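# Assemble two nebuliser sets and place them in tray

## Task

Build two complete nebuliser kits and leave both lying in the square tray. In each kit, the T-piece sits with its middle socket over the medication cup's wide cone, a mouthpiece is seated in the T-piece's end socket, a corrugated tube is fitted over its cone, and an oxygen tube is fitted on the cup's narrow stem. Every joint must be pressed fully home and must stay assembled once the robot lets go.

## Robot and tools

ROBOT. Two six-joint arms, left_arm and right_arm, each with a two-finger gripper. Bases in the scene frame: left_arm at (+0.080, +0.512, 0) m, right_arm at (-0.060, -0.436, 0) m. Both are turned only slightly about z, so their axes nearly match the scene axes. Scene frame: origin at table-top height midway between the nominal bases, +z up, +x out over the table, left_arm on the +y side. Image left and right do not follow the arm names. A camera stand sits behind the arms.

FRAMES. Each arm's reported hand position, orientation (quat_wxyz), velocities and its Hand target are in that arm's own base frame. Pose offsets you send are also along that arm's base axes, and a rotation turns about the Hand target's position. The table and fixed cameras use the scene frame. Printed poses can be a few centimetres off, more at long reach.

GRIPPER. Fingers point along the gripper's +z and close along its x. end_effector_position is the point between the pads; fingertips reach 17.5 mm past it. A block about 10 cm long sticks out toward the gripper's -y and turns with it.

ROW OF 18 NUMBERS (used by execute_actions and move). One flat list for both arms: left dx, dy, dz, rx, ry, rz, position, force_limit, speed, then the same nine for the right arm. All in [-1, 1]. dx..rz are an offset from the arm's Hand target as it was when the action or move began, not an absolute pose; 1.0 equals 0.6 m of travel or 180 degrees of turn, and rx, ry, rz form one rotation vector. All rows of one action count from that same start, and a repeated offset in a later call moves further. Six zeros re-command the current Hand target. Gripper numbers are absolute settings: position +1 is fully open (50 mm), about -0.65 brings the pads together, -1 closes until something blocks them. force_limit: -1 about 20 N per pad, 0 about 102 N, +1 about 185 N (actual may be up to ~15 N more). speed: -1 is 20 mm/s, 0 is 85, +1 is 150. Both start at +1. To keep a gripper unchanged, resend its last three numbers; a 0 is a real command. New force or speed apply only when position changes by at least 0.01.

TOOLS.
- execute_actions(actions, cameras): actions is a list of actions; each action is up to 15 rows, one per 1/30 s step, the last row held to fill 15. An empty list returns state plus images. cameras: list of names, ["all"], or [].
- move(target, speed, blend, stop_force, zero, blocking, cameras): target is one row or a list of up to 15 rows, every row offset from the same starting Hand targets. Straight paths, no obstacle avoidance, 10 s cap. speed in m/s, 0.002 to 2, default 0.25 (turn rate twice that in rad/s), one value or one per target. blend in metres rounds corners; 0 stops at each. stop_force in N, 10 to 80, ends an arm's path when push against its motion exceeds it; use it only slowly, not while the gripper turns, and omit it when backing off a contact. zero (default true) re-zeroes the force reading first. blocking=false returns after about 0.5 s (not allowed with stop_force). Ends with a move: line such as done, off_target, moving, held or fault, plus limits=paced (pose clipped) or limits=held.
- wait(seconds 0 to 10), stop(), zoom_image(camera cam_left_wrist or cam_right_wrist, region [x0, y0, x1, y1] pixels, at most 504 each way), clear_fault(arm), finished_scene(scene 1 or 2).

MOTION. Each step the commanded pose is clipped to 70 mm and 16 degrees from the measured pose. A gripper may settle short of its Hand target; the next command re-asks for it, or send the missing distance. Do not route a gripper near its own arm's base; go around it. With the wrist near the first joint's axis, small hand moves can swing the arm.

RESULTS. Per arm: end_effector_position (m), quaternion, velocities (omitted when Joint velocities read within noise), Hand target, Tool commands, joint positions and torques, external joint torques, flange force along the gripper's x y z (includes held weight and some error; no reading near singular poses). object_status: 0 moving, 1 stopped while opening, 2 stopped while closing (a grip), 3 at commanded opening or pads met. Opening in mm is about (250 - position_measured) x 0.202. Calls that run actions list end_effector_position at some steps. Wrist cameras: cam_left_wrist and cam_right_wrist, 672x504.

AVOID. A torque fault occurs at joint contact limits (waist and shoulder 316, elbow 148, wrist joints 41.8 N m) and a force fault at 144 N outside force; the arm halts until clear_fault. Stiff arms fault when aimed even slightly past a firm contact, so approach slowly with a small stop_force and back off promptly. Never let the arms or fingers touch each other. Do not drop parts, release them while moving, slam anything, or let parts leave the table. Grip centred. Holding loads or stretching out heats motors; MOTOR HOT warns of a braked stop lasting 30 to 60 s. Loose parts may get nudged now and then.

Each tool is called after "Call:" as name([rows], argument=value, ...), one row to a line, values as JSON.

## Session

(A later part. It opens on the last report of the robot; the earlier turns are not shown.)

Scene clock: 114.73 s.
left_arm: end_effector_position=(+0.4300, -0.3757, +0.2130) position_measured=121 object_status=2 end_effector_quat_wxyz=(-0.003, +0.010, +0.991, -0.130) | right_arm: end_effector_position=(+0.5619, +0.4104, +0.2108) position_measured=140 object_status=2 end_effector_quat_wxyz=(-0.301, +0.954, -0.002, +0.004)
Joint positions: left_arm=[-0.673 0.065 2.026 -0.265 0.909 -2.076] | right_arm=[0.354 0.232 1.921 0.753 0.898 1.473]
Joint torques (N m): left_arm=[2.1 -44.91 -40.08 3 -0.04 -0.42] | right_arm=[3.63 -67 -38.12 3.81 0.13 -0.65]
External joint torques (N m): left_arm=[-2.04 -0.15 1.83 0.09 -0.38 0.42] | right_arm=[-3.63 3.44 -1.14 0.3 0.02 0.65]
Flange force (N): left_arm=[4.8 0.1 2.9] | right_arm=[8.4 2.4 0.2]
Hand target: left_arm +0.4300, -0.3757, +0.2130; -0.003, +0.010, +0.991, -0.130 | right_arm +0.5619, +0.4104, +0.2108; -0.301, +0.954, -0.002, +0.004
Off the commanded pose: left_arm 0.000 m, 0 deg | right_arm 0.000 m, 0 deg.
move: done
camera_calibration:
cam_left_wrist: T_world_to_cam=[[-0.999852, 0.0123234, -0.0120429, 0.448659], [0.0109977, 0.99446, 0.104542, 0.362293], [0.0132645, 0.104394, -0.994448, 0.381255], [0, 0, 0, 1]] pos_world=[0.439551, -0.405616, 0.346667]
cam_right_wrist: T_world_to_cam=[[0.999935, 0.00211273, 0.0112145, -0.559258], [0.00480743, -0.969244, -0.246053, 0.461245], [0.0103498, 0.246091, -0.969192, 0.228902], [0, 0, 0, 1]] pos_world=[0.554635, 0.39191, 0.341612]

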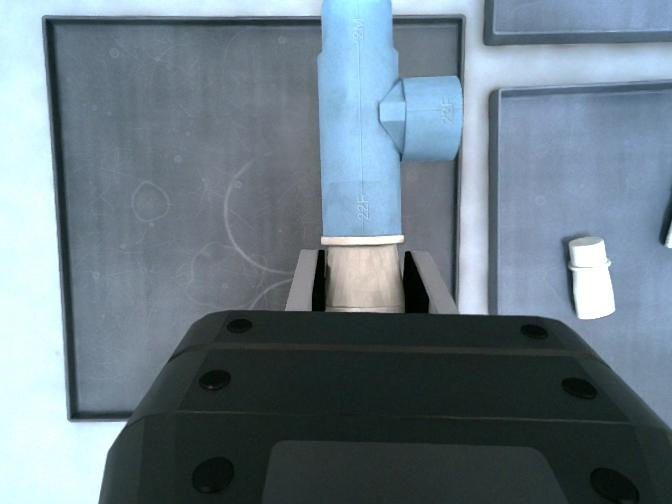

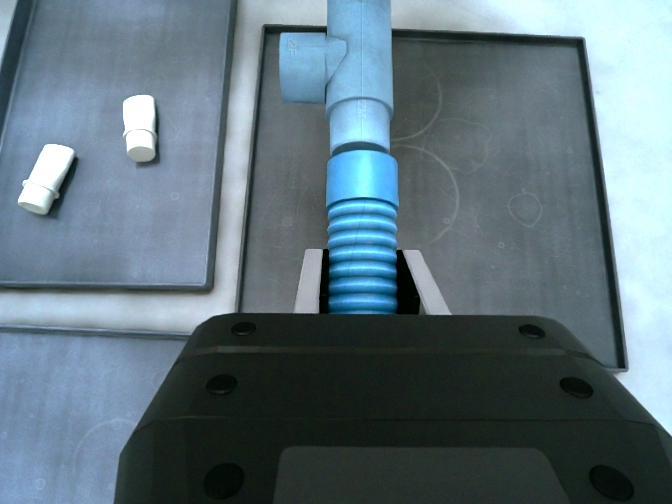

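Call:
move(target=[0,0,0,0,0,0,-1,-0.5,-0.6,-0.001,0,0,0,0,0,-1,-0.4,-0.6], speed=0.02)

Call:
move(target=[0,0,0,0,0,0,-1,-0.5,-0.6,0,0.0167,0,0,0,0,-1,-0.4,-0.6], speed=0.01, stop_force=25, cameras=["all"])

Call:
zoom_image(camera="cam_right_wrist", region=[280, 0, 440, 230])

Scene clock: 116.23 s.
left_arm: end_effector_position=(+0.4300, -0.3757, +0.2130) position_measured=121 object_status=2 end_effector_quat_wxyz=(-0.003, +0.010, +0.991, -0.130) | right_arm: end_effector_position=(+0.5613, +0.4104, +0.2108) position_measured=140 object_status=2 end_effector_quat_wxyz=(-0.301, +0.954, -0.002, +0.004)
Joint positions: left_arm=[-0.673 0.065 2.026 -0.265 0.909 -2.076] | right_arm=[0.355 0.231 1.922 0.754 0.898 1.473]
Joint torques (N m): left_arm=[2.13 -45.08 -40.07 3.02 0.01 -0.43] | right_arm=[3.27 -66.96 -38.4 3.85 0.07 -0.63]
External joint torques (N m): left_arm=[-2.13 0.16 1.66 0.08 -0.44 0.43] | right_arm=[-3.25 3.45 -0.89 0.27 0.08 0.64]
Flange force (N): left_arm=[4.2 -0.4 3.3] | right_arm=[7.9 2.2 0.5]
Hand target: left_arm +0.4300, -0.3757, +0.2130; -0.003, +0.010, +0.991, -0.130 | right_arm +0.5613, +0.4104, +0.2108; -0.301, +0.954, -0.002, +0.004
Off the commanded pose: left_arm 0.000 m, 0 deg | right_arm 0.000 m, 0 deg.
move: done

Scene clock: 117.60 s.
left_arm: end_effector_position=(+0.4300, -0.3756, +0.2130) position_measured=121 object_status=2 end_effector_quat_wxyz=(-0.003, +0.010, +0.991, -0.130) | right_arm: end_effector_position=(+0.5613, +0.4182, +0.2107) position_measured=140 object_status=2 end_effector_quat_wxyz=(-0.301, +0.954, -0.002, +0.004)
Joint positions: left_arm=[-0.673 0.065 2.026 -0.265 0.909 -2.076] | right_arm=[0.367 0.235 1.916 0.754 0.892 1.484]
Joint torques (N m): left_arm=[-11.35 -42.01 -49.66 -3.31 -4.64 -0.37] | right_arm=[20.71 -69.7 -48.15 10.79 0.35 -0.42]
External joint torques (N m): left_arm=[11.61 -3.75 11.39 6.4 4.23 0.37] | right_arm=[-20.72 5.64 8.9 -6.69 -0.22 0.42]
Flange force (N): left_arm=[6.5 30.2 -9.4] | right_arm=[6.0 31.6 -14.6]
Hand target: left_arm +0.4300, -0.3757, +0.2130; -0.003, +0.010, +0.991, -0.130 | right_arm +0.5613, +0.4182, +0.2107; -0.301, +0.954, -0.002, +0.004 (not the last commanded pose)
Off the commanded pose: left_arm 0.000 m, 0 deg | right_arm 0.002 m, 0 deg.
move: contact (right_arm)
camera_calibration:
cam_left_wrist: T_world_to_cam=[[-0.999853, 0.0123143, -0.0119433, 0.448622], [0.0109992, 0.99446, 0.104541, 0.362293], [0.0131645, 0.104394, -0.994449, 0.3813], [0, 0, 0, 1]] pos_world=[0.439551, -0.405615, 0.346667]
cam_right_wrist: T_world_to_cam=[[0.999937, 0.00184743, 0.0110443, -0.55851], [0.00450742, -0.969269, -0.245962, 0.469024], [0.0102505, 0.245996, -0.969217, 0.226969], [0, 0, 0, 1]] pos_world=[0.554035, 0.399809, 0.341512]

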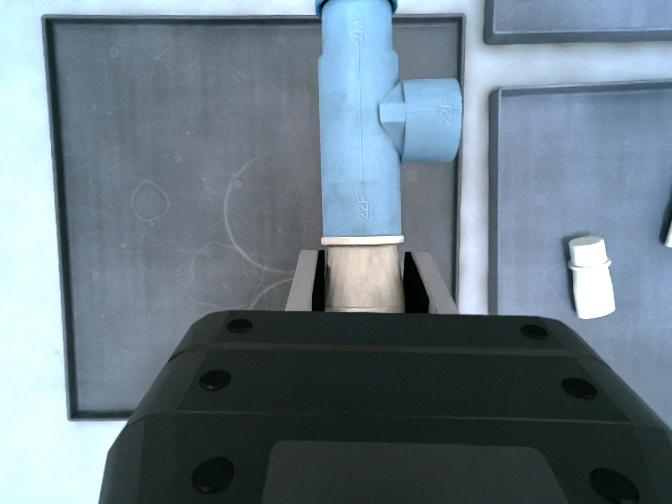

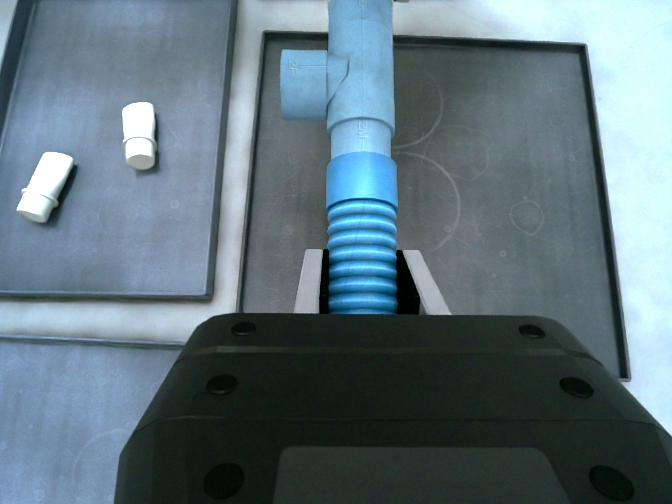

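Scaled by 2.191 from the camera's 672x504 image, which has a finer 960x720 frame.

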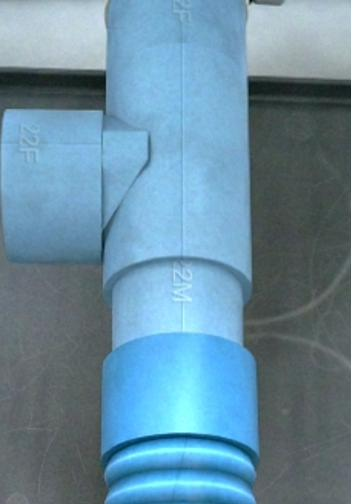

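Call:
zoom_image(camera="cam_right_wrist", region=[312, 100, 412, 200])

Call:
zoom_image(camera="cam_left_wrist", region=[300, 0, 420, 80])

Scaled by 5.040 from the camera's 672x504 image, which has a finer 960x720 frame.

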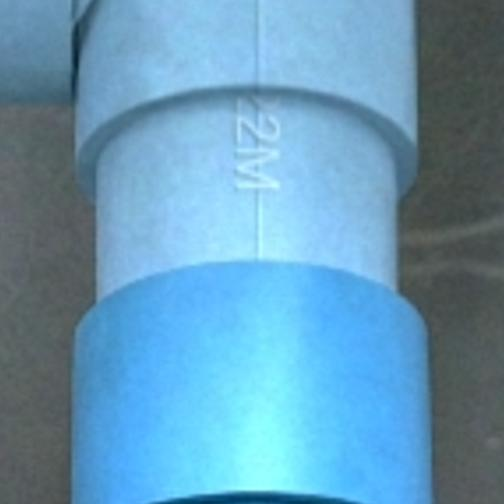

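Scaled by 4.200 from the camera's 672x504 image, which has a finer 960x720 frame.

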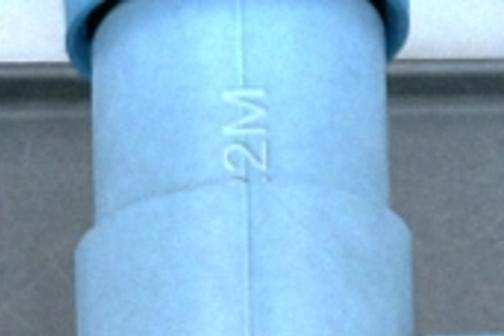

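Call:
move(target=[0,0,0,0,0,0,-1,-0.5,-0.6,-0.0003,0.025,0,0,0,0,-1,-0.4,-0.6], speed=0.01, stop_force=30, cameras=["all"])

Call:
zoom_image(camera="cam_right_wrist", region=[312, 100, 412, 200])

Scene clock: 120.70 s.
left_arm: end_effector_position=(+0.4300, -0.3757, +0.2130) position_measured=121 object_status=2 end_effector_quat_wxyz=(-0.003, +0.010, +0.991, -0.130) | right_arm: end_effector_position=(+0.5611, +0.4332, +0.2107) position_measured=140 object_status=2 end_effector_quat_wxyz=(-0.301, +0.954, -0.002, +0.004)
Joint positions: left_arm=[-0.673 0.065 2.026 -0.265 0.909 -2.076] | right_arm=[0.389 0.244 1.905 0.753 0.881 1.504]
Joint torques (N m): left_arm=[-9.25 -42.56 -47.13 -2.27 -3.44 -0.21] | right_arm=[17.37 -70.91 -47.44 9.45 -0.18 -0.56]
External joint torques (N m): left_arm=[9.3 -2.36 8.89 5.36 3.02 0.21] | right_arm=[-17.35 5.73 8.06 -5.35 0.27 0.56]
Flange force (N): left_arm=[4.3 23.4 -6.4] | right_arm=[6.0 26.4 -11.4]
Hand target: left_arm +0.4300, -0.3757, +0.2130; -0.003, +0.010, +0.991, -0.130 | right_arm +0.5611, +0.4332, +0.2107; -0.301, +0.954, -0.002, +0.004
Off the commanded pose: left_arm 0.000 m, 0 deg | right_arm 0.000 m, 0 deg.
move: done
camera_calibration:
cam_left_wrist: T_world_to_cam=[[-0.999853, 0.0122226, -0.0120521, 0.448622], [0.0108965, 0.994461, 0.104541, 0.362338], [0.0132631, 0.104394, -0.994448, 0.381256], [0, 0, 0, 1]] pos_world=[0.439551, -0.405615, 0.346667]
cam_right_wrist: T_world_to_cam=[[0.999937, 0.00194401, 0.0110689, -0.558386], [0.00460807, -0.969245, -0.246055, 0.48353], [0.0102502, 0.24609, -0.969193, 0.223233], [0, 0, 0, 1]] pos_world=[0.553835, 0.414809, 0.341512]

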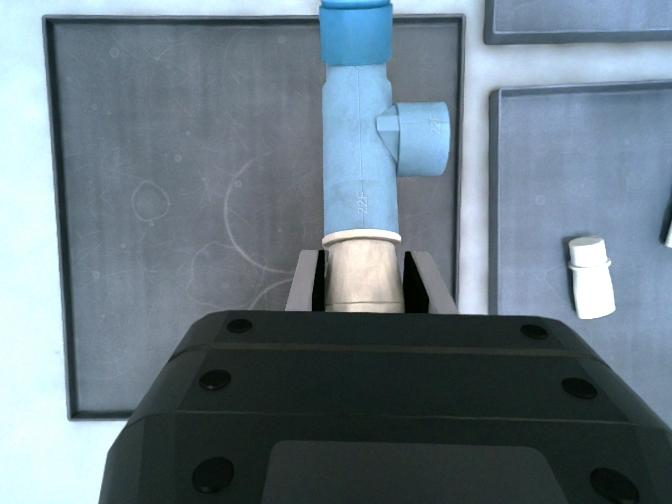

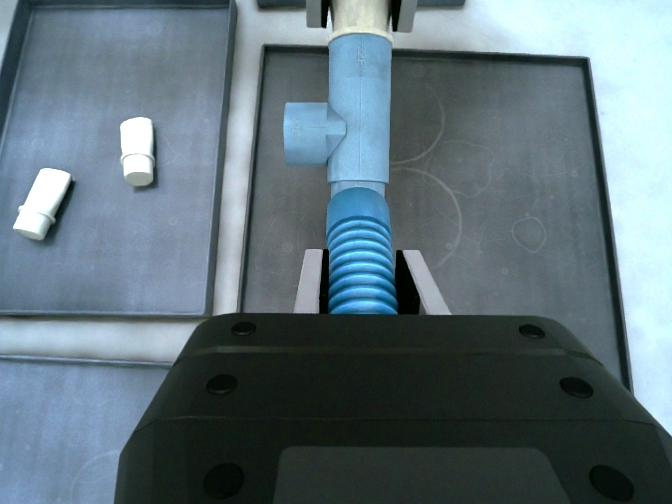

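Scaled by 5.040 from the camera's 672x504 image, which has a finer 960x720 frame.

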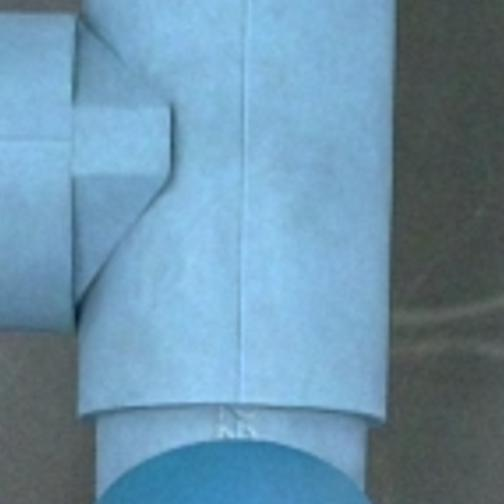

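Call:
move(target=[0,0,0,0,0,0,-1,-0.5,-0.6,0,-0.005,0,0,0,0,-1,-0.4,-0.6], speed=0.02, cameras=["all"])

Call:
zoom_image(camera="cam_left_wrist", region=[290, 0, 470, 260])

Call:
zoom_image(camera="cam_right_wrist", region=[270, 0, 450, 320])

Scene clock: 124.90 s.
left_arm: end_effector_position=(+0.4299, -0.3757, +0.2130) position_measured=121 object_status=2 end_effector_quat_wxyz=(-0.003, +0.010, +0.991, -0.130) | right_arm: end_effector_position=(+0.5611, +0.4302, +0.2107) position_measured=140 object_status=2 end_effector_quat_wxyz=(-0.301, +0.954, -0.002, +0.004)
Joint positions: left_arm=[-0.673 0.065 2.026 -0.265 0.909 -2.076] | right_arm=[0.385 0.242 1.907 0.753 0.883 1.5]
Joint torques (N m): left_arm=[1.6 -45.82 -40.31 2.51 0.25 -0.27] | right_arm=[3.02 -66.79 -38.83 4.07 -0.49 -0.66]
External joint torques (N m): left_arm=[-1.54 0.33 1.95 0.58 -0.67 0.27] | right_arm=[-3.06 1.89 -0.56 0.04 0.6 0.66]
Flange force (N): left_arm=[4.1 0.3 3.7] | right_arm=[5.6 1.7 -1.9]
Hand target: left_arm +0.4300, -0.3757, +0.2130; -0.003, +0.010, +0.991, -0.130 | right_arm +0.5611, +0.4302, +0.2107; -0.301, +0.954, -0.002, +0.004
Off the commanded pose: left_arm 0.000 m, 0 deg | right_arm 0.000 m, 0 deg.
move: done
camera_calibration:
cam_left_wrist: T_world_to_cam=[[-0.999853, 0.0123131, -0.0119435, 0.448621], [0.0109979, 0.99446, 0.104541, 0.362293], [0.0131645, 0.104394, -0.994449, 0.3813], [0, 0, 0, 1]] pos_world=[0.439551, -0.405615, 0.346667]
cam_right_wrist: T_world_to_cam=[[0.999936, 0.00204215, 0.0110933, -0.558429], [0.00470821, -0.969268, -0.24596, 0.480545], [0.0102501, 0.245997, -0.969216, 0.224019], [0, 0, 0, 1]] pos_world=[0.553835, 0.41181, 0.341512]

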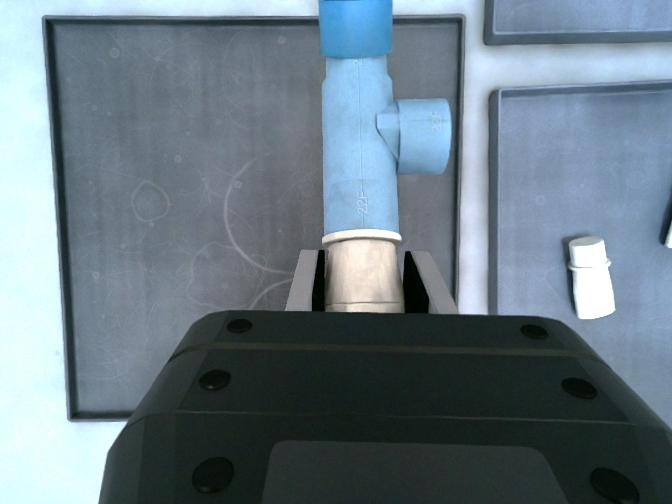

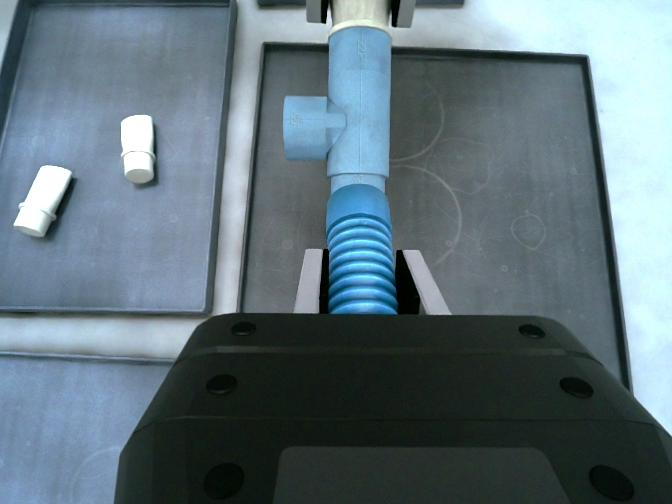

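Scaled by 1.938 from the camera's 672x504 image, which has a finer 960x720 frame.

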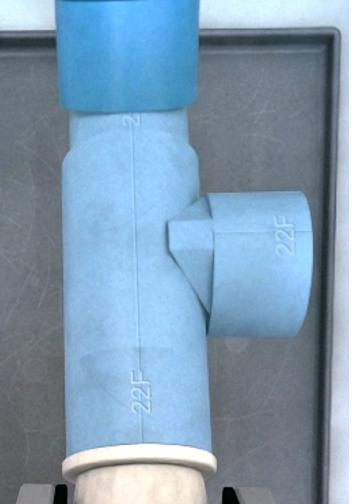

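Scaled by 1.575 from the camera's 672x504 image, which has a finer 960x720 frame.

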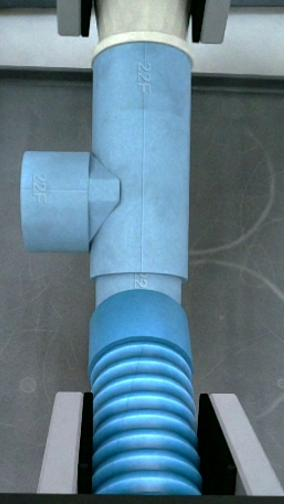

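Call:
move([
  [-0.0039,0.1517,0,0,0,0,-1,-0.5,-0.6,0.0006,0.1517,0,0,0,0,-1,-0.4,-0.6],
  [-0.0039,0.1517,-0.2333,0,0,0,-1,-0.5,-0.6,0.0006,0.1517,-0.2333,0,0,0,-1,-0.4,-0.6],
], speed=[0.12,0.12], cameras=["all"])

Scene clock: 127.53 s.
left_arm: end_effector_position=(+0.4276, -0.2846, +0.0730) position_measured=121 object_status=2 end_effector_quat_wxyz=(-0.003, +0.010, +0.991, -0.130) | right_arm: end_effector_position=(+0.5615, +0.5212, +0.0707) position_measured=140 object_status=2 end_effector_quat_wxyz=(-0.301, +0.954, -0.002, +0.004)
Joint positions: left_arm=[-0.526 0.159 2.238 -0.383 0.654 -1.782] | right_arm=[0.513 0.454 1.917 0.938 0.662 1.357]
Joint torques (N m): left_arm=[0.36 -46.18 -31.14 1.52 0.48 -0.31] | right_arm=[3.61 -84.66 -35.01 3.22 0.01 -0.57]
External joint torques (N m): left_arm=[-0.28 0.12 1.96 0.74 -0.67 0.31] | right_arm=[-3.73 3.94 0.92 -0.32 0.35 0.57]
Flange force (N): left_arm=[3.3 1.7 2.3] | right_arm=[6.0 3.9 1.1]
Hand target: left_arm +0.4276, -0.2846, +0.0730; -0.003, +0.010, +0.991, -0.130 | right_arm +0.5615, +0.5212, +0.0707; -0.301, +0.954, -0.002, +0.004
Off the commanded pose: left_arm 0.000 m, 0 deg | right_arm 0.000 m, 0 deg.
move: done
camera_calibration:
cam_left_wrist: T_world_to_cam=[[-0.999852, 0.0123234, -0.0120429, 0.443452], [0.0109977, 0.99446, 0.104542, 0.286459], [0.0132645, 0.104394, -0.994448, 0.232565], [0, 0, 0, 1]] pos_world=[0.437151, -0.314616, 0.206667]
cam_right_wrist: T_world_to_cam=[[0.999937, 0.0019444, 0.0110687, -0.557308], [0.00460741, -0.969269, -0.245961, 0.534368], [0.0102503, 0.245996, -0.969217, 0.0659395], [0, 0, 0, 1]] pos_world=[0.554135, 0.502809, 0.201512]

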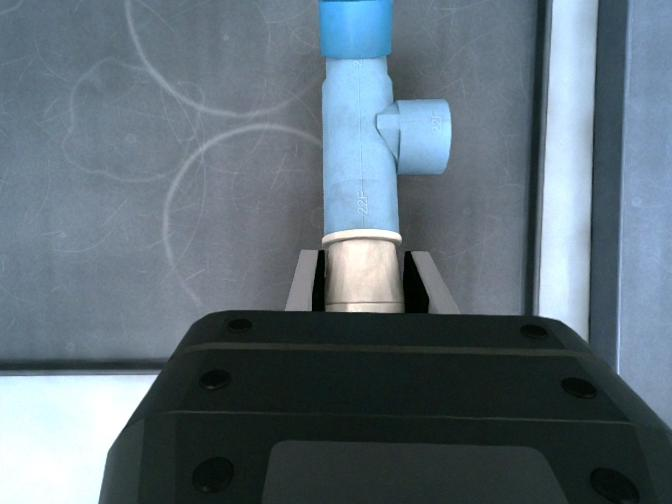

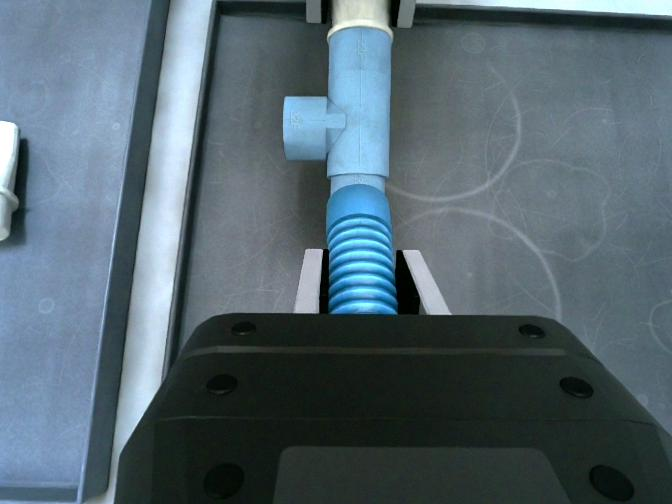

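Call:
move(target=[0,0,-0.0367,0,0,0,-1,-0.5,-0.6,0,0,-0.0367,0,0,0,-1,-0.4,-0.6], speed=0.06)

Call:
move(target=[0,0,-0.0117,0,0,0,-1,-0.5,-0.6,0,-0.001,-0.0117,0,0,0,-1,-0.4,-0.6], speed=0.015)

Scene clock: 128.60 s.
left_arm: end_effector_position=(+0.4276, -0.2846, +0.0510) position_measured=121 object_status=2 end_effector_quat_wxyz=(-0.003, +0.010, +0.991, -0.130) | right_arm: end_effector_position=(+0.5615, +0.5212, +0.0487) position_measured=140 object_status=2 end_effector_quat_wxyz=(-0.301, +0.954, -0.002, +0.004)
Joint positions: left_arm=[-0.526 0.193 2.253 -0.409 0.608 -1.75] | right_arm=[0.513 0.481 1.927 0.979 0.64 1.306]
Joint torques (N m): left_arm=[-1.17 -47.6 -30.28 0.86 0.46 -0.31] | right_arm=[5.52 -84.42 -33.97 3.05 -0.15 -0.5]
External joint torques (N m): left_arm=[1.41 -0.7 2.86 1.26 -0.62 0.31] | right_arm=[-5.58 1.85 0.77 -0.34 0.61 0.51]
Flange force (N): left_arm=[4.0 5.3 -0.4] | right_arm=[5.8 5.5 -3.5]
Hand target: left_arm +0.4276, -0.2846, +0.0510; -0.003, +0.010, +0.991, -0.130 | right_arm +0.5615, +0.5212, +0.0487; -0.301, +0.954, -0.002, +0.004
Off the commanded pose: left_arm 0.000 m, 0 deg | right_arm 0.000 m, 0 deg.
move: done

Scene clock: 129.30 s.
left_arm: end_effector_position=(+0.4276, -0.2845, +0.0440) position_measured=121 object_status=2 end_effector_quat_wxyz=(-0.003, +0.009, +0.991, -0.130) | right_arm: end_effector_position=(+0.5616, +0.5205, +0.0417) position_measured=140 object_status=2 end_effector_quat_wxyz=(-0.301, +0.954, -0.002, +0.004)
Joint positions: left_arm=[-0.526 0.204 2.258 -0.419 0.594 -1.739] | right_arm=[0.512 0.49 1.931 0.992 0.634 1.289]
Joint torques (N m): left_arm=[-29.14 -43 -50.35 -9.43 -4.14 -0.24] | right_arm=[37.07 -63.57 -37.92 7.64 2.13 -0.63]
External joint torques (N m): left_arm=[29.18 -5.47 23.54 11.48 3.99 0.24] | right_arm=[-36.81 -19.68 5.07 -5.02 -1.63 0.63]
Flange force (N): left_arm=[10.2 66.0 -35.5] | right_arm=[4.6 32.9 -63.5]
Hand target: left_arm +0.4276, -0.2846, +0.0440; -0.003, +0.010, +0.991, -0.130 | right_arm +0.5615, +0.5206, +0.0417; -0.301, +0.954, -0.002, +0.004
Off the commanded pose: left_arm 0.000 m, 0 deg | right_arm 0.000 m, 0 deg.
move: done

Call:
move(target=[0,0,0,0,0,0,-1,-0.5,-0.6,0,-0.0025,0,0,0,0,-1,-0.4,-0.6], speed=0.01, cameras=["all"])

Scene clock: 130.13 s.
left_arm: end_effector_position=(+0.4277, -0.2847, +0.0440) position_measured=121 object_status=2 end_effector_quat_wxyz=(-0.003, +0.010, +0.991, -0.130) | right_arm: end_effector_position=(+0.5615, +0.5191, +0.0417) position_measured=140 object_status=2 end_effector_quat_wxyz=(-0.301, +0.954, -0.002, +0.004)
Joint positions: left_arm=[-0.526 0.204 2.258 -0.419 0.594 -1.739] | right_arm=[0.51 0.489 1.932 0.993 0.634 1.287]
Joint torques (N m): left_arm=[-10.74 -45.94 -37.09 -2.62 -1.52 -0.33] | right_arm=[16.93 -73.69 -31.18 3.65 1.21 -0.61]
External joint torques (N m): left_arm=[10.69 -2.17 10.51 4.65 1.38 0.33] | right_arm=[-16.87 -9.28 -1.7 -1.02 -0.72 0.61]
Flange force (N): left_arm=[6.8 26.2 -12.6] | right_arm=[7.6 11.3 -26.7]
Hand target: left_arm +0.4276, -0.2846, +0.0440; -0.003, +0.010, +0.991, -0.130 | right_arm +0.5615, +0.5191, +0.0417; -0.301, +0.954, -0.002, +0.004
Off the commanded pose: left_arm 0.000 m, 0 deg | right_arm 0.000 m, 0 deg.
move: done
camera_calibration:
cam_left_wrist: T_world_to_cam=[[-0.999851, 0.0122303, -0.0121518, 0.443194], [0.0108952, 0.994472, 0.104434, 0.289657], [0.0133619, 0.104286, -0.994458, 0.203661], [0, 0, 0, 1]] pos_world=[0.437251, -0.314715, 0.177667]
cam_right_wrist: T_world_to_cam=[[0.999937, 0.00194323, 0.0110687, -0.557082], [0.00460727, -0.969245, -0.246055, 0.525204], [0.0102502, 0.24609, -0.969193, 0.0382966], [0, 0, 0, 1]] pos_world=[0.554235, 0.500709, 0.172512]

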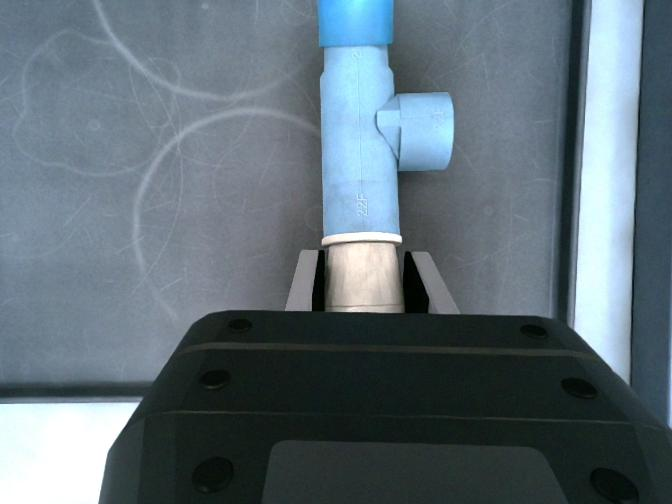

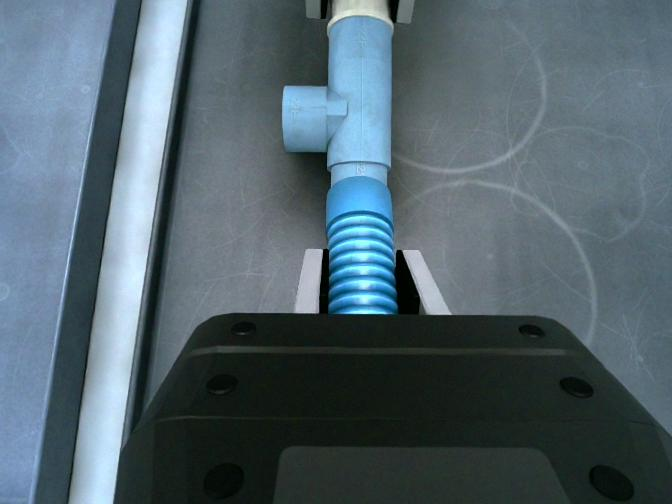

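Call:
move([
  [0,0,-0.0067,0,0,0,-1,-0.5,-0.6,0,-0.0032,-0.0067,0,0,0,-1,-0.4,-0.6],
], speed=0.015)

Call:
move([
  [0,0,-0.0067,0,0,0,-1,-0.5,-0.6,0,-0.0023,-0.0067,0,0,0,-1,-0.4,-0.6],
], speed=0.015, cameras=["all"])

Scene clock: 131.27 s.
left_arm: end_effector_position=(+0.4276, -0.2846, +0.0400) position_measured=121 object_status=2 end_effector_quat_wxyz=(-0.003, +0.010, +0.991, -0.130) | right_arm: end_effector_position=(+0.5615, +0.5172, +0.0376) position_measured=140 object_status=2 end_effector_quat_wxyz=(-0.301, +0.954, -0.002, +0.004)
Joint positions: left_arm=[-0.526 0.211 2.261 -0.424 0.585 -1.732] | right_arm=[0.508 0.493 1.936 1.001 0.632 1.274]
Joint torques (N m): left_arm=[-10.21 -46.38 -37.55 -2.52 -1.74 -0.37] | right_arm=[19.58 -69.74 -32.21 4.16 0.42 -0.59]
External joint torques (N m): left_arm=[10.22 -2.75 10.96 4.55 1.59 0.37] | right_arm=[-19.49 -13.85 -0.48 -1.56 0.09 0.59]
Flange force (N): left_arm=[8.4 25.8 -13.8] | right_arm=[4.5 13.5 -37.3]
Hand target: left_arm +0.4276, -0.2846, +0.0400; -0.003, +0.010, +0.991, -0.130 | right_arm +0.5615, +0.5172, +0.0376; -0.301, +0.954, -0.002, +0.004
Off the commanded pose: left_arm 0.000 m, 0 deg | right_arm 0.000 m, 0 deg.
move: done

Scene clock: 131.97 s.
left_arm: end_effector_position=(+0.4276, -0.2846, +0.0360) position_measured=121 object_status=2 end_effector_quat_wxyz=(-0.003, +0.010, +0.991, -0.130) | right_arm: end_effector_position=(+0.5615, +0.5158, +0.0336) position_measured=140 object_status=2 end_effector_quat_wxyz=(-0.301, +0.954, -0.002, +0.004)
Joint positions: left_arm=[-0.526 0.218 2.263 -0.43 0.577 -1.725] | right_arm=[0.506 0.498 1.939 1.009 0.629 1.262]
Joint torques (N m): left_arm=[-11.61 -47.3 -39.02 -3.13 -2.01 -0.43] | right_arm=[24.62 -70.67 -34.49 5.22 1.47 -0.6]
External joint torques (N m): left_arm=[11.57 -1.79 12.86 5.12 1.87 0.44] | right_arm=[-24.59 -12.64 2.17 -2.68 -0.94 0.6]
Flange force (N): left_arm=[8.6 29.4 -13.7] | right_arm=[5.4 20.9 -41.1]
Hand target: left_arm +0.4276, -0.2846, +0.0360; -0.003, +0.010, +0.991, -0.130 | right_arm +0.5615, +0.5158, +0.0336; -0.301, +0.954, -0.002, +0.004
Off the commanded pose: left_arm 0.000 m, 0 deg | right_arm 0.000 m, 0 deg.
move: done
camera_calibration:
cam_left_wrist: T_world_to_cam=[[-0.999852, 0.0123234, -0.0120429, 0.443105], [0.0109977, 0.99446, 0.104542, 0.290337], [0.0132645, 0.104394, -0.994448, 0.195669], [0, 0, 0, 1]] pos_world=[0.437251, -0.314616, 0.169567]
cam_right_wrist: T_world_to_cam=[[0.999937, 0.0019444, 0.0110687, -0.556987], [0.00460741, -0.969269, -0.245961, 0.520009], [0.0102503, 0.245996, -0.969217, 0.0313089], [0, 0, 0, 1]] pos_world=[0.554235, 0.497409, 0.164412]

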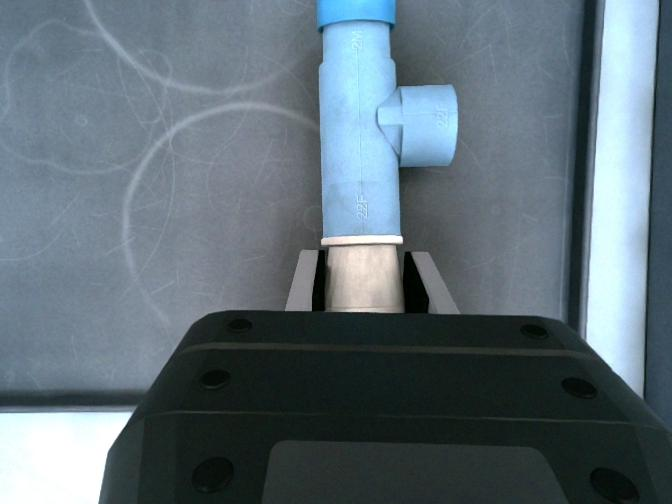

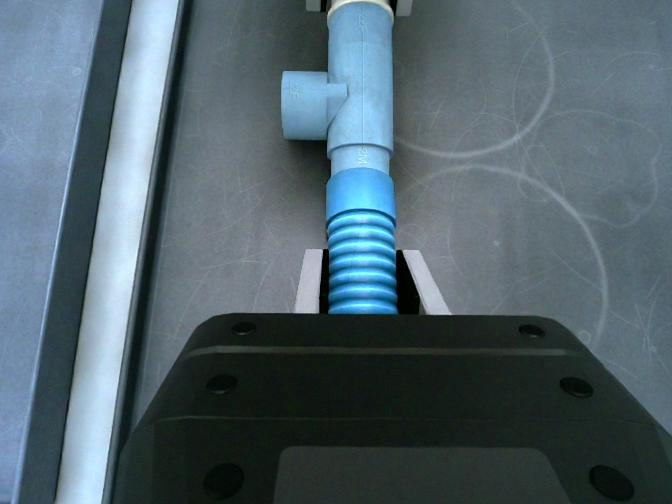

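Call:
move(target=[0,0,-0.0063,0,0,0,-1,-0.5,-0.6,0,-0.0015,-0.0063,0,0,0,-1,-0.4,-0.6], speed=0.015)

Call:
move(target=[0,0,-0.005,0,0,0,-1,-0.5,-0.6,0,-0.0007,-0.005,0,0,0,-1,-0.4,-0.6], speed=0.015, cameras=["all"])

Call:
zoom_image(camera="cam_left_wrist", region=[290, 0, 470, 260])

Call:
zoom_image(camera="cam_right_wrist", region=[270, 0, 450, 320])

Scene clock: 132.97 s.
left_arm: end_effector_position=(+0.4276, -0.2846, +0.0322) position_measured=121 object_status=2 end_effector_quat_wxyz=(-0.003, +0.010, +0.991, -0.130) | right_arm: end_effector_position=(+0.5615, +0.5149, +0.0298) position_measured=140 object_status=2 end_effector_quat_wxyz=(-0.301, +0.954, -0.002, +0.004)
Joint positions: left_arm=[-0.526 0.224 2.265 -0.436 0.569 -1.718] | right_arm=[0.505 0.502 1.941 1.016 0.626 1.252]
Joint torques (N m): left_arm=[2.41 -48.6 -27.62 1.89 -0.24 -0.54] | right_arm=[7.38 -74.67 -24.56 1.14 0.58 -0.57]
External joint torques (N m): left_arm=[-2.34 -0.91 1.95 0.07 0.12 0.54] | right_arm=[-7.19 -8.79 -7.53 1.35 -0.02 0.57]
Flange force (N): left_arm=[6.1 -1.1 0.6] | right_arm=[9.0 -2.6 -14.0]
Hand target: left_arm +0.4276, -0.2846, +0.0322; -0.003, +0.010, +0.991, -0.130 | right_arm +0.5615, +0.5149, +0.0298; -0.301, +0.954, -0.002, +0.004
Off the commanded pose: left_arm 0.000 m, 0 deg | right_arm 0.000 m, 0 deg.
move: done

Scene clock: 133.67 s.
left_arm: end_effector_position=(+0.4276, -0.2846, +0.0292) position_measured=121 object_status=2 end_effector_quat_wxyz=(-0.003, +0.010, +0.991, -0.130) | right_arm: end_effector_position=(+0.5615, +0.5145, +0.0268) position_measured=140 object_status=2 end_effector_quat_wxyz=(-0.301, +0.954, -0.002, +0.004)
Joint positions: left_arm=[-0.526 0.229 2.267 -0.44 0.563 -1.713] | right_arm=[0.504 0.506 1.943 1.022 0.623 1.244]
Joint torques (N m): left_arm=[2.36 -48.37 -27.63 1.81 -0.35 -0.53] | right_arm=[8.14 -75.09 -25.6 1.37 0.43 -0.62]
External joint torques (N m): left_arm=[-2.19 -2.06 1.84 0.15 0.2 0.53] | right_arm=[-8.01 -8.41 -6.29 1.09 0.15 0.62]
Flange force (N): left_arm=[7.1 -0.9 -1.9] | right_arm=[8.3 -0.7 -15.1]
Hand target: left_arm +0.4276, -0.2846, +0.0292; -0.003, +0.010, +0.991, -0.130 | right_arm +0.5615, +0.5145, +0.0268; -0.301, +0.954, -0.002, +0.004
Off the commanded pose: left_arm 0.000 m, 0 deg | right_arm 0.000 m, 0 deg.
move: done
camera_calibration:
cam_left_wrist: T_world_to_cam=[[-0.999852, 0.0123234, -0.0120429, 0.443025], [0.0109977, 0.99446, 0.104542, 0.291037], [0.0132645, 0.104394, -0.994448, 0.189007], [0, 0, 0, 1]] pos_world=[0.437251, -0.314616, 0.162867]
cam_right_wrist: T_world_to_cam=[[0.999937, 0.00194401, 0.0110689, -0.55691], [0.00460807, -0.969245, -0.246055, 0.517103], [0.0102502, 0.24609, -0.969193, 0.0250846], [0, 0, 0, 1]] pos_world=[0.554235, 0.496109, 0.157712]

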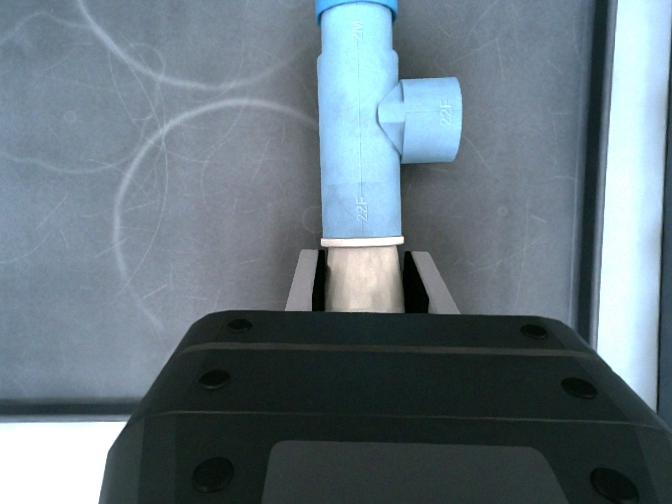

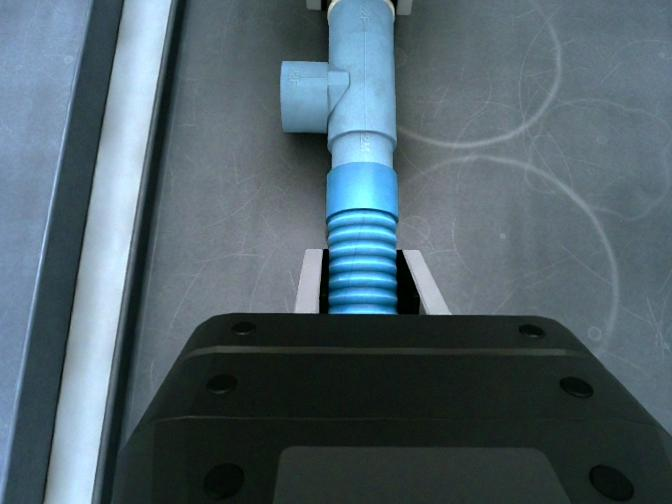

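Scaled by 1.938 from the camera's 672x504 image, which has a finer 960x720 frame.

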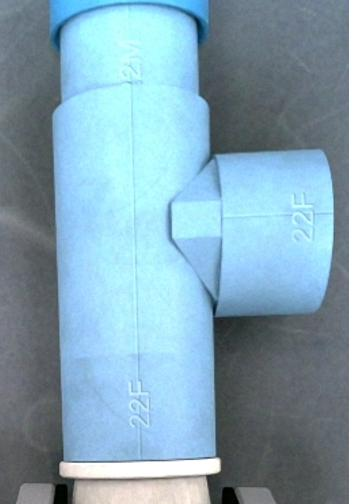

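Scaled by 1.575 from the camera's 672x504 image, which has a finer 960x720 frame.

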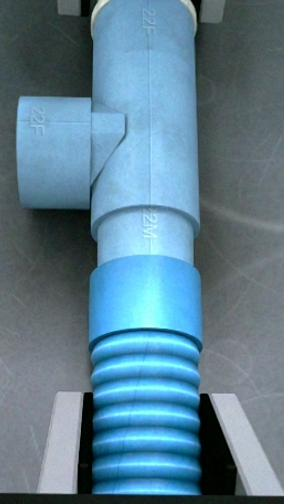

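Call:
move(target=[0,0,0,0,0,0,-1,-0.5,-0.6,0,0.0233,0,0,0,0,-1,-0.4,-0.6], speed=0.01, stop_force=30, cameras=["all"])

Call:
zoom_image(camera="cam_right_wrist", region=[270, 0, 450, 320])

Scene clock: 135.23 s.
left_arm: end_effector_position=(+0.4276, -0.2846, +0.0292) position_measured=121 object_status=2 end_effector_quat_wxyz=(-0.003, +0.010, +0.991, -0.130) | right_arm: end_effector_position=(+0.5615, +0.5219, +0.0267) position_measured=140 object_status=2 end_effector_quat_wxyz=(-0.301, +0.954, -0.002, +0.004)
Joint positions: left_arm=[-0.526 0.229 2.267 -0.44 0.563 -1.713] | right_arm=[0.514 0.51 1.935 1.021 0.62 1.255]
Joint torques (N m): left_arm=[-12.94 -52.48 -42.56 -3.96 -2.12 -0.48] | right_arm=[25.83 -84.92 -40.14 6.33 3.24 -0.62]
External joint torques (N m): left_arm=[12.97 2.82 17.01 5.9 1.99 0.48] | right_arm=[-25.79 0.61 7.94 -3.84 -2.69 0.62]
Flange force (N): left_arm=[8.1 34.6 -6.6] | right_arm=[9.0 30.3 -25.2]
Hand target: left_arm +0.4276, -0.2846, +0.0292; -0.003, +0.010, +0.991, -0.130 | right_arm +0.5615, +0.5219, +0.0267; -0.301, +0.954, -0.002, +0.004 (not the last commanded pose)
Off the commanded pose: left_arm 0.000 m, 0 deg | right_arm 0.007 m, 0 deg.
move: contact (right_arm)
camera_calibration:
cam_left_wrist: T_world_to_cam=[[-0.999853, 0.0123143, -0.0119421, 0.442905], [0.0109979, 0.994449, 0.10464, 0.29103], [0.0131644, 0.104493, -0.994438, 0.188982], [0, 0, 0, 1]] pos_world=[0.437151, -0.314616, 0.162766]
cam_right_wrist: T_world_to_cam=[[0.999937, 0.00194636, 0.0110686, -0.556923], [0.0046073, -0.969316, -0.245773, 0.524219], [0.0102507, 0.245808, -0.969264, 0.023223], [0, 0, 0, 1]] pos_world=[0.554235, 0.503509, 0.157512]

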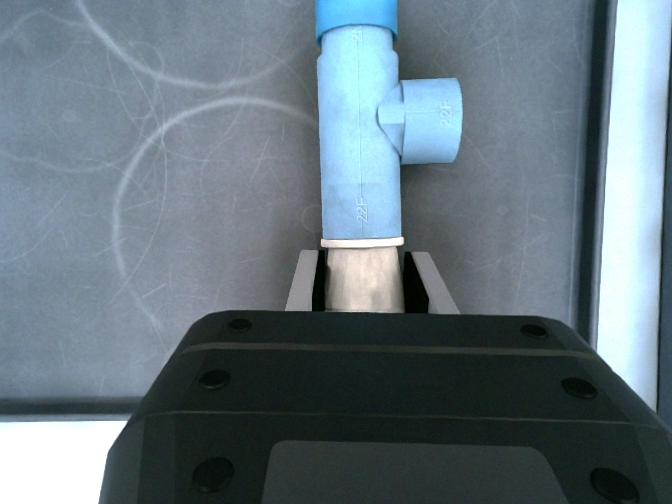

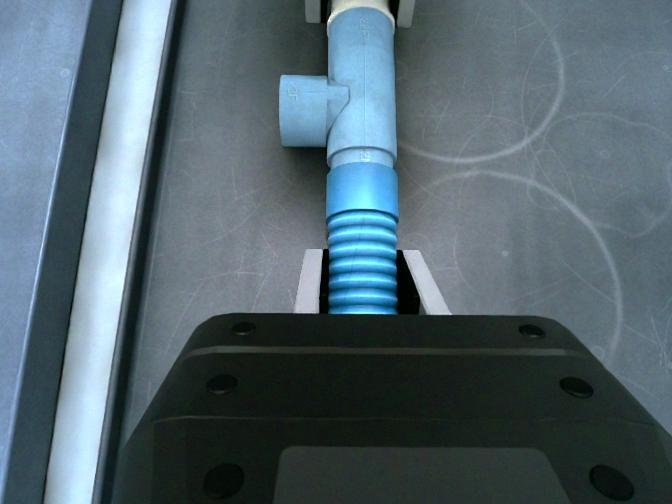

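Scaled by 1.575 from the camera's 672x504 image, which has a finer 960x720 frame.

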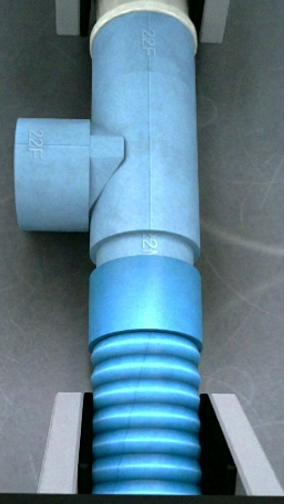

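Call:
move(target=[0,0,0,0,0,0,-1,-0.5,-0.6,0,0.0133,0,0,0,0,-1,-0.4,-0.6], speed=0.01, stop_force=30, cameras=["all"])

Call:
zoom_image(camera="cam_right_wrist", region=[270, 0, 450, 320])

Call:
zoom_image(camera="cam_left_wrist", region=[290, 0, 470, 260])

Scene clock: 136.83 s.
left_arm: end_effector_position=(+0.4276, -0.2846, +0.0292) position_measured=121 object_status=2 end_effector_quat_wxyz=(-0.003, +0.010, +0.991, -0.130) | right_arm: end_effector_position=(+0.5615, +0.5295, +0.0266) position_measured=140 object_status=2 end_effector_quat_wxyz=(-0.301, +0.954, -0.002, +0.004)
Joint positions: left_arm=[-0.526 0.229 2.267 -0.44 0.563 -1.713] | right_arm=[0.524 0.515 1.926 1.019 0.616 1.267]
Joint torques (N m): left_arm=[-27.72 -55.45 -56.36 -9.3 -3.53 -0.29] | right_arm=[44.21 -91.74 -55.99 11.54 5.28 -0.59]
External joint torques (N m): left_arm=[27.83 5.64 30.81 11.24 3.4 0.29] | right_arm=[-44 6.97 23.79 -9.05 -4.74 0.59]
Flange force (N): left_arm=[10.0 68.5 -14.1] | right_arm=[6.2 62.1 -41.0]
Hand target: left_arm +0.4276, -0.2846, +0.0292; -0.003, +0.010, +0.991, -0.130 | right_arm +0.5615, +0.5295, +0.0267; -0.301, +0.954, -0.002, +0.004
Off the commanded pose: left_arm 0.000 m, 0 deg | right_arm 0.000 m, 0 deg.
move: contact (right_arm)
camera_calibration:
cam_left_wrist: T_world_to_cam=[[-0.999853, 0.0123143, -0.0119433, 0.443006], [0.0109992, 0.99446, 0.104541, 0.291037], [0.0131645, 0.104394, -0.994449, 0.18905], [0, 0, 0, 1]] pos_world=[0.437251, -0.314615, 0.162867]
cam_right_wrist: T_world_to_cam=[[0.999937, 0.0018516, 0.0110437, -0.556786], [0.00450808, -0.969347, -0.245656, 0.531638], [0.0102504, 0.24569, -0.969294, 0.0214212], [0, 0, 0, 1]] pos_world=[0.554135, 0.511109, 0.157513]

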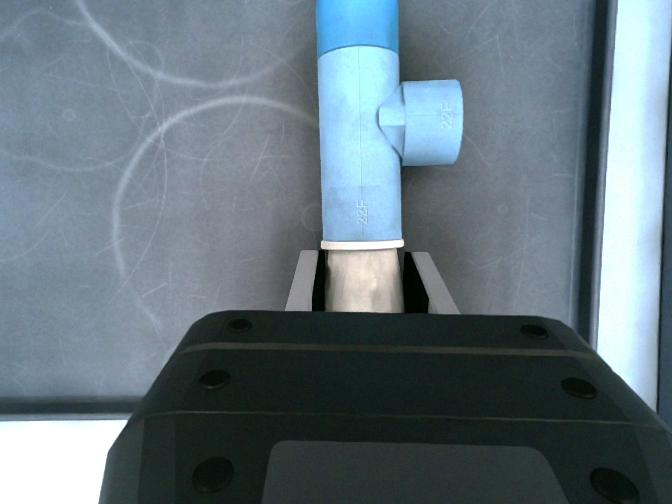

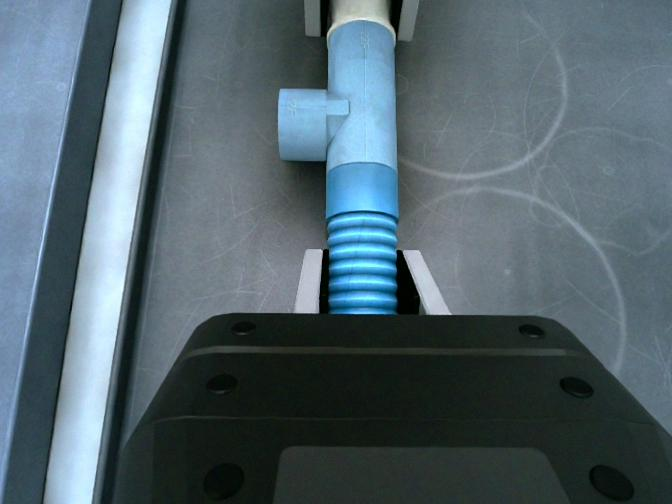

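Scaled by 1.575 from the camera's 672x504 image, which has a finer 960x720 frame.

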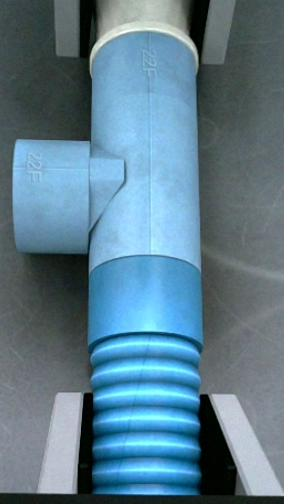

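Scaled by 1.938 from the camera's 672x504 image, which has a finer 960x720 frame.

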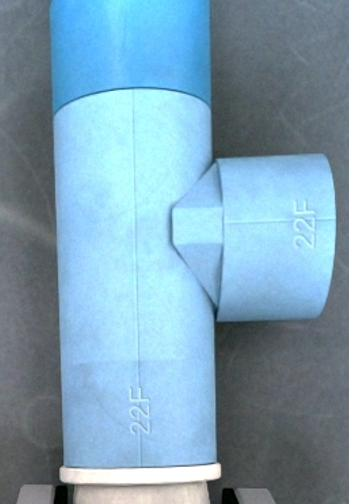

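Call:
move(target=[0,0,0,0,0,0,-1,-0.5,-0.6,0,-0.0033,0,0,0,0,-1,-0.4,-0.6], speed=0.01)

Scene clock: 143.27 s.
left_arm: end_effector_position=(+0.4277, -0.2848, +0.0293) position_measured=121 object_status=2 end_effector_quat_wxyz=(-0.003, +0.010, +0.991, -0.130) | right_arm: end_effector_position=(+0.5615, +0.5276, +0.0267) position_measured=140 object_status=2 end_effector_quat_wxyz=(-0.301, +0.954, -0.002, +0.004)
Joint positions: left_arm=[-0.526 0.229 2.267 -0.44 0.563 -1.713] | right_arm=[0.522 0.514 1.928 1.02 0.617 1.264]
Joint torques (N m): left_arm=[-3.16 -51.71 -33.95 -0.32 -0.76 -0.41] | right_arm=[11.72 -87.19 -34.42 3.57 1.61 -0.68]
External joint torques (N m): left_arm=[3.02 2.52 8.42 2.26 0.64 0.41] | right_arm=[-11.71 2.39 2.01 -1.06 -1.08 0.68]
Flange force (N): left_arm=[6.4 11.9 2.2] | right_arm=[8.5 12.3 -7.3]
Hand target: left_arm +0.4276, -0.2846, +0.0292; -0.003, +0.010, +0.991, -0.130 | right_arm +0.5615, +0.5275, +0.0267; -0.301, +0.954, -0.002, +0.004
Off the commanded pose: left_arm 0.000 m, 0 deg | right_arm 0.000 m, 0 deg.
move: done

Call:
move(target=[0,0,0,0,0,0,1,-0.5,-0.6,0,0,0,0,0,0,1,-0.4,-0.6], speed=0.05, cameras=["all"])

Scene clock: 144.33 s.
left_arm: end_effector_position=(+0.4276, -0.2846, +0.0292) position_measured=3 object_status=3 end_effector_quat_wxyz=(-0.003, +0.010, +0.991, -0.130) | right_arm: end_effector_position=(+0.5614, +0.5275, +0.0267) position_measured=3 object_status=0 end_effector_quat_wxyz=(-0.301, +0.954, -0.002, +0.004)
Joint positions: left_arm=[-0.526 0.229 2.267 -0.44 0.563 -1.713] | right_arm=[0.522 0.514 1.929 1.019 0.617 1.264]
Joint torques (N m): left_arm=[2.15 -49.16 -26.75 1.87 0.25 -0.4] | right_arm=[3.12 -87.98 -31.46 2.25 0.44 -0.63]
External joint torques (N m): left_arm=[-2.08 -0.61 1.24 0.07 -0.37 0.41] | right_arm=[-3.25 3.27 -0.82 0.25 0.08 0.63]
Flange force (N): left_arm=[4.8 -1.5 1.6] | right_arm=[7.1 2.1 2.2]
Hand target: left_arm +0.4276, -0.2846, +0.0292; -0.003, +0.010, +0.991, -0.130 | right_arm +0.5615, +0.5275, +0.0267; -0.301, +0.954, -0.002, +0.004
Off the commanded pose: left_arm 0.000 m, 0 deg | right_arm 0.000 m, 0 deg.
move: done
camera_calibration:
cam_left_wrist: T_world_to_cam=[[-0.999852, 0.0123234, -0.0120429, 0.443025], [0.0109977, 0.99446, 0.104542, 0.291037], [0.0132645, 0.104394, -0.994448, 0.189007], [0, 0, 0, 1]] pos_world=[0.437251, -0.314616, 0.162867]
cam_right_wrist: T_world_to_cam=[[0.999938, 0.00187482, 0.0109468, -0.556779], [0.00450776, -0.969323, -0.245751, 0.529799], [0.0101502, 0.245785, -0.969271, 0.0218916], [0, 0, 0, 1]] pos_world=[0.554135, 0.509209, 0.157512]

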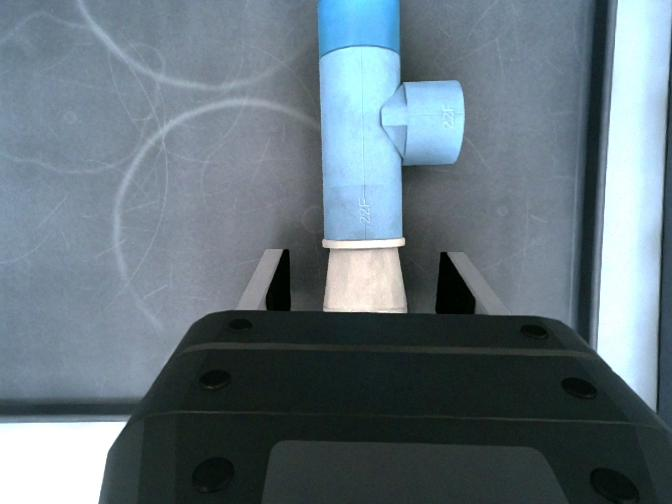

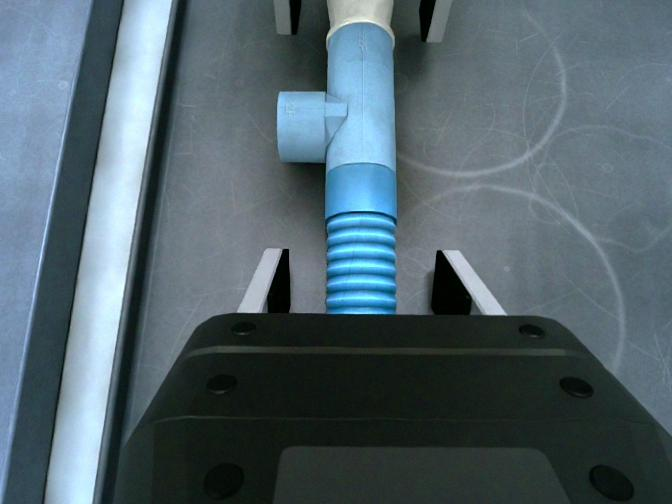

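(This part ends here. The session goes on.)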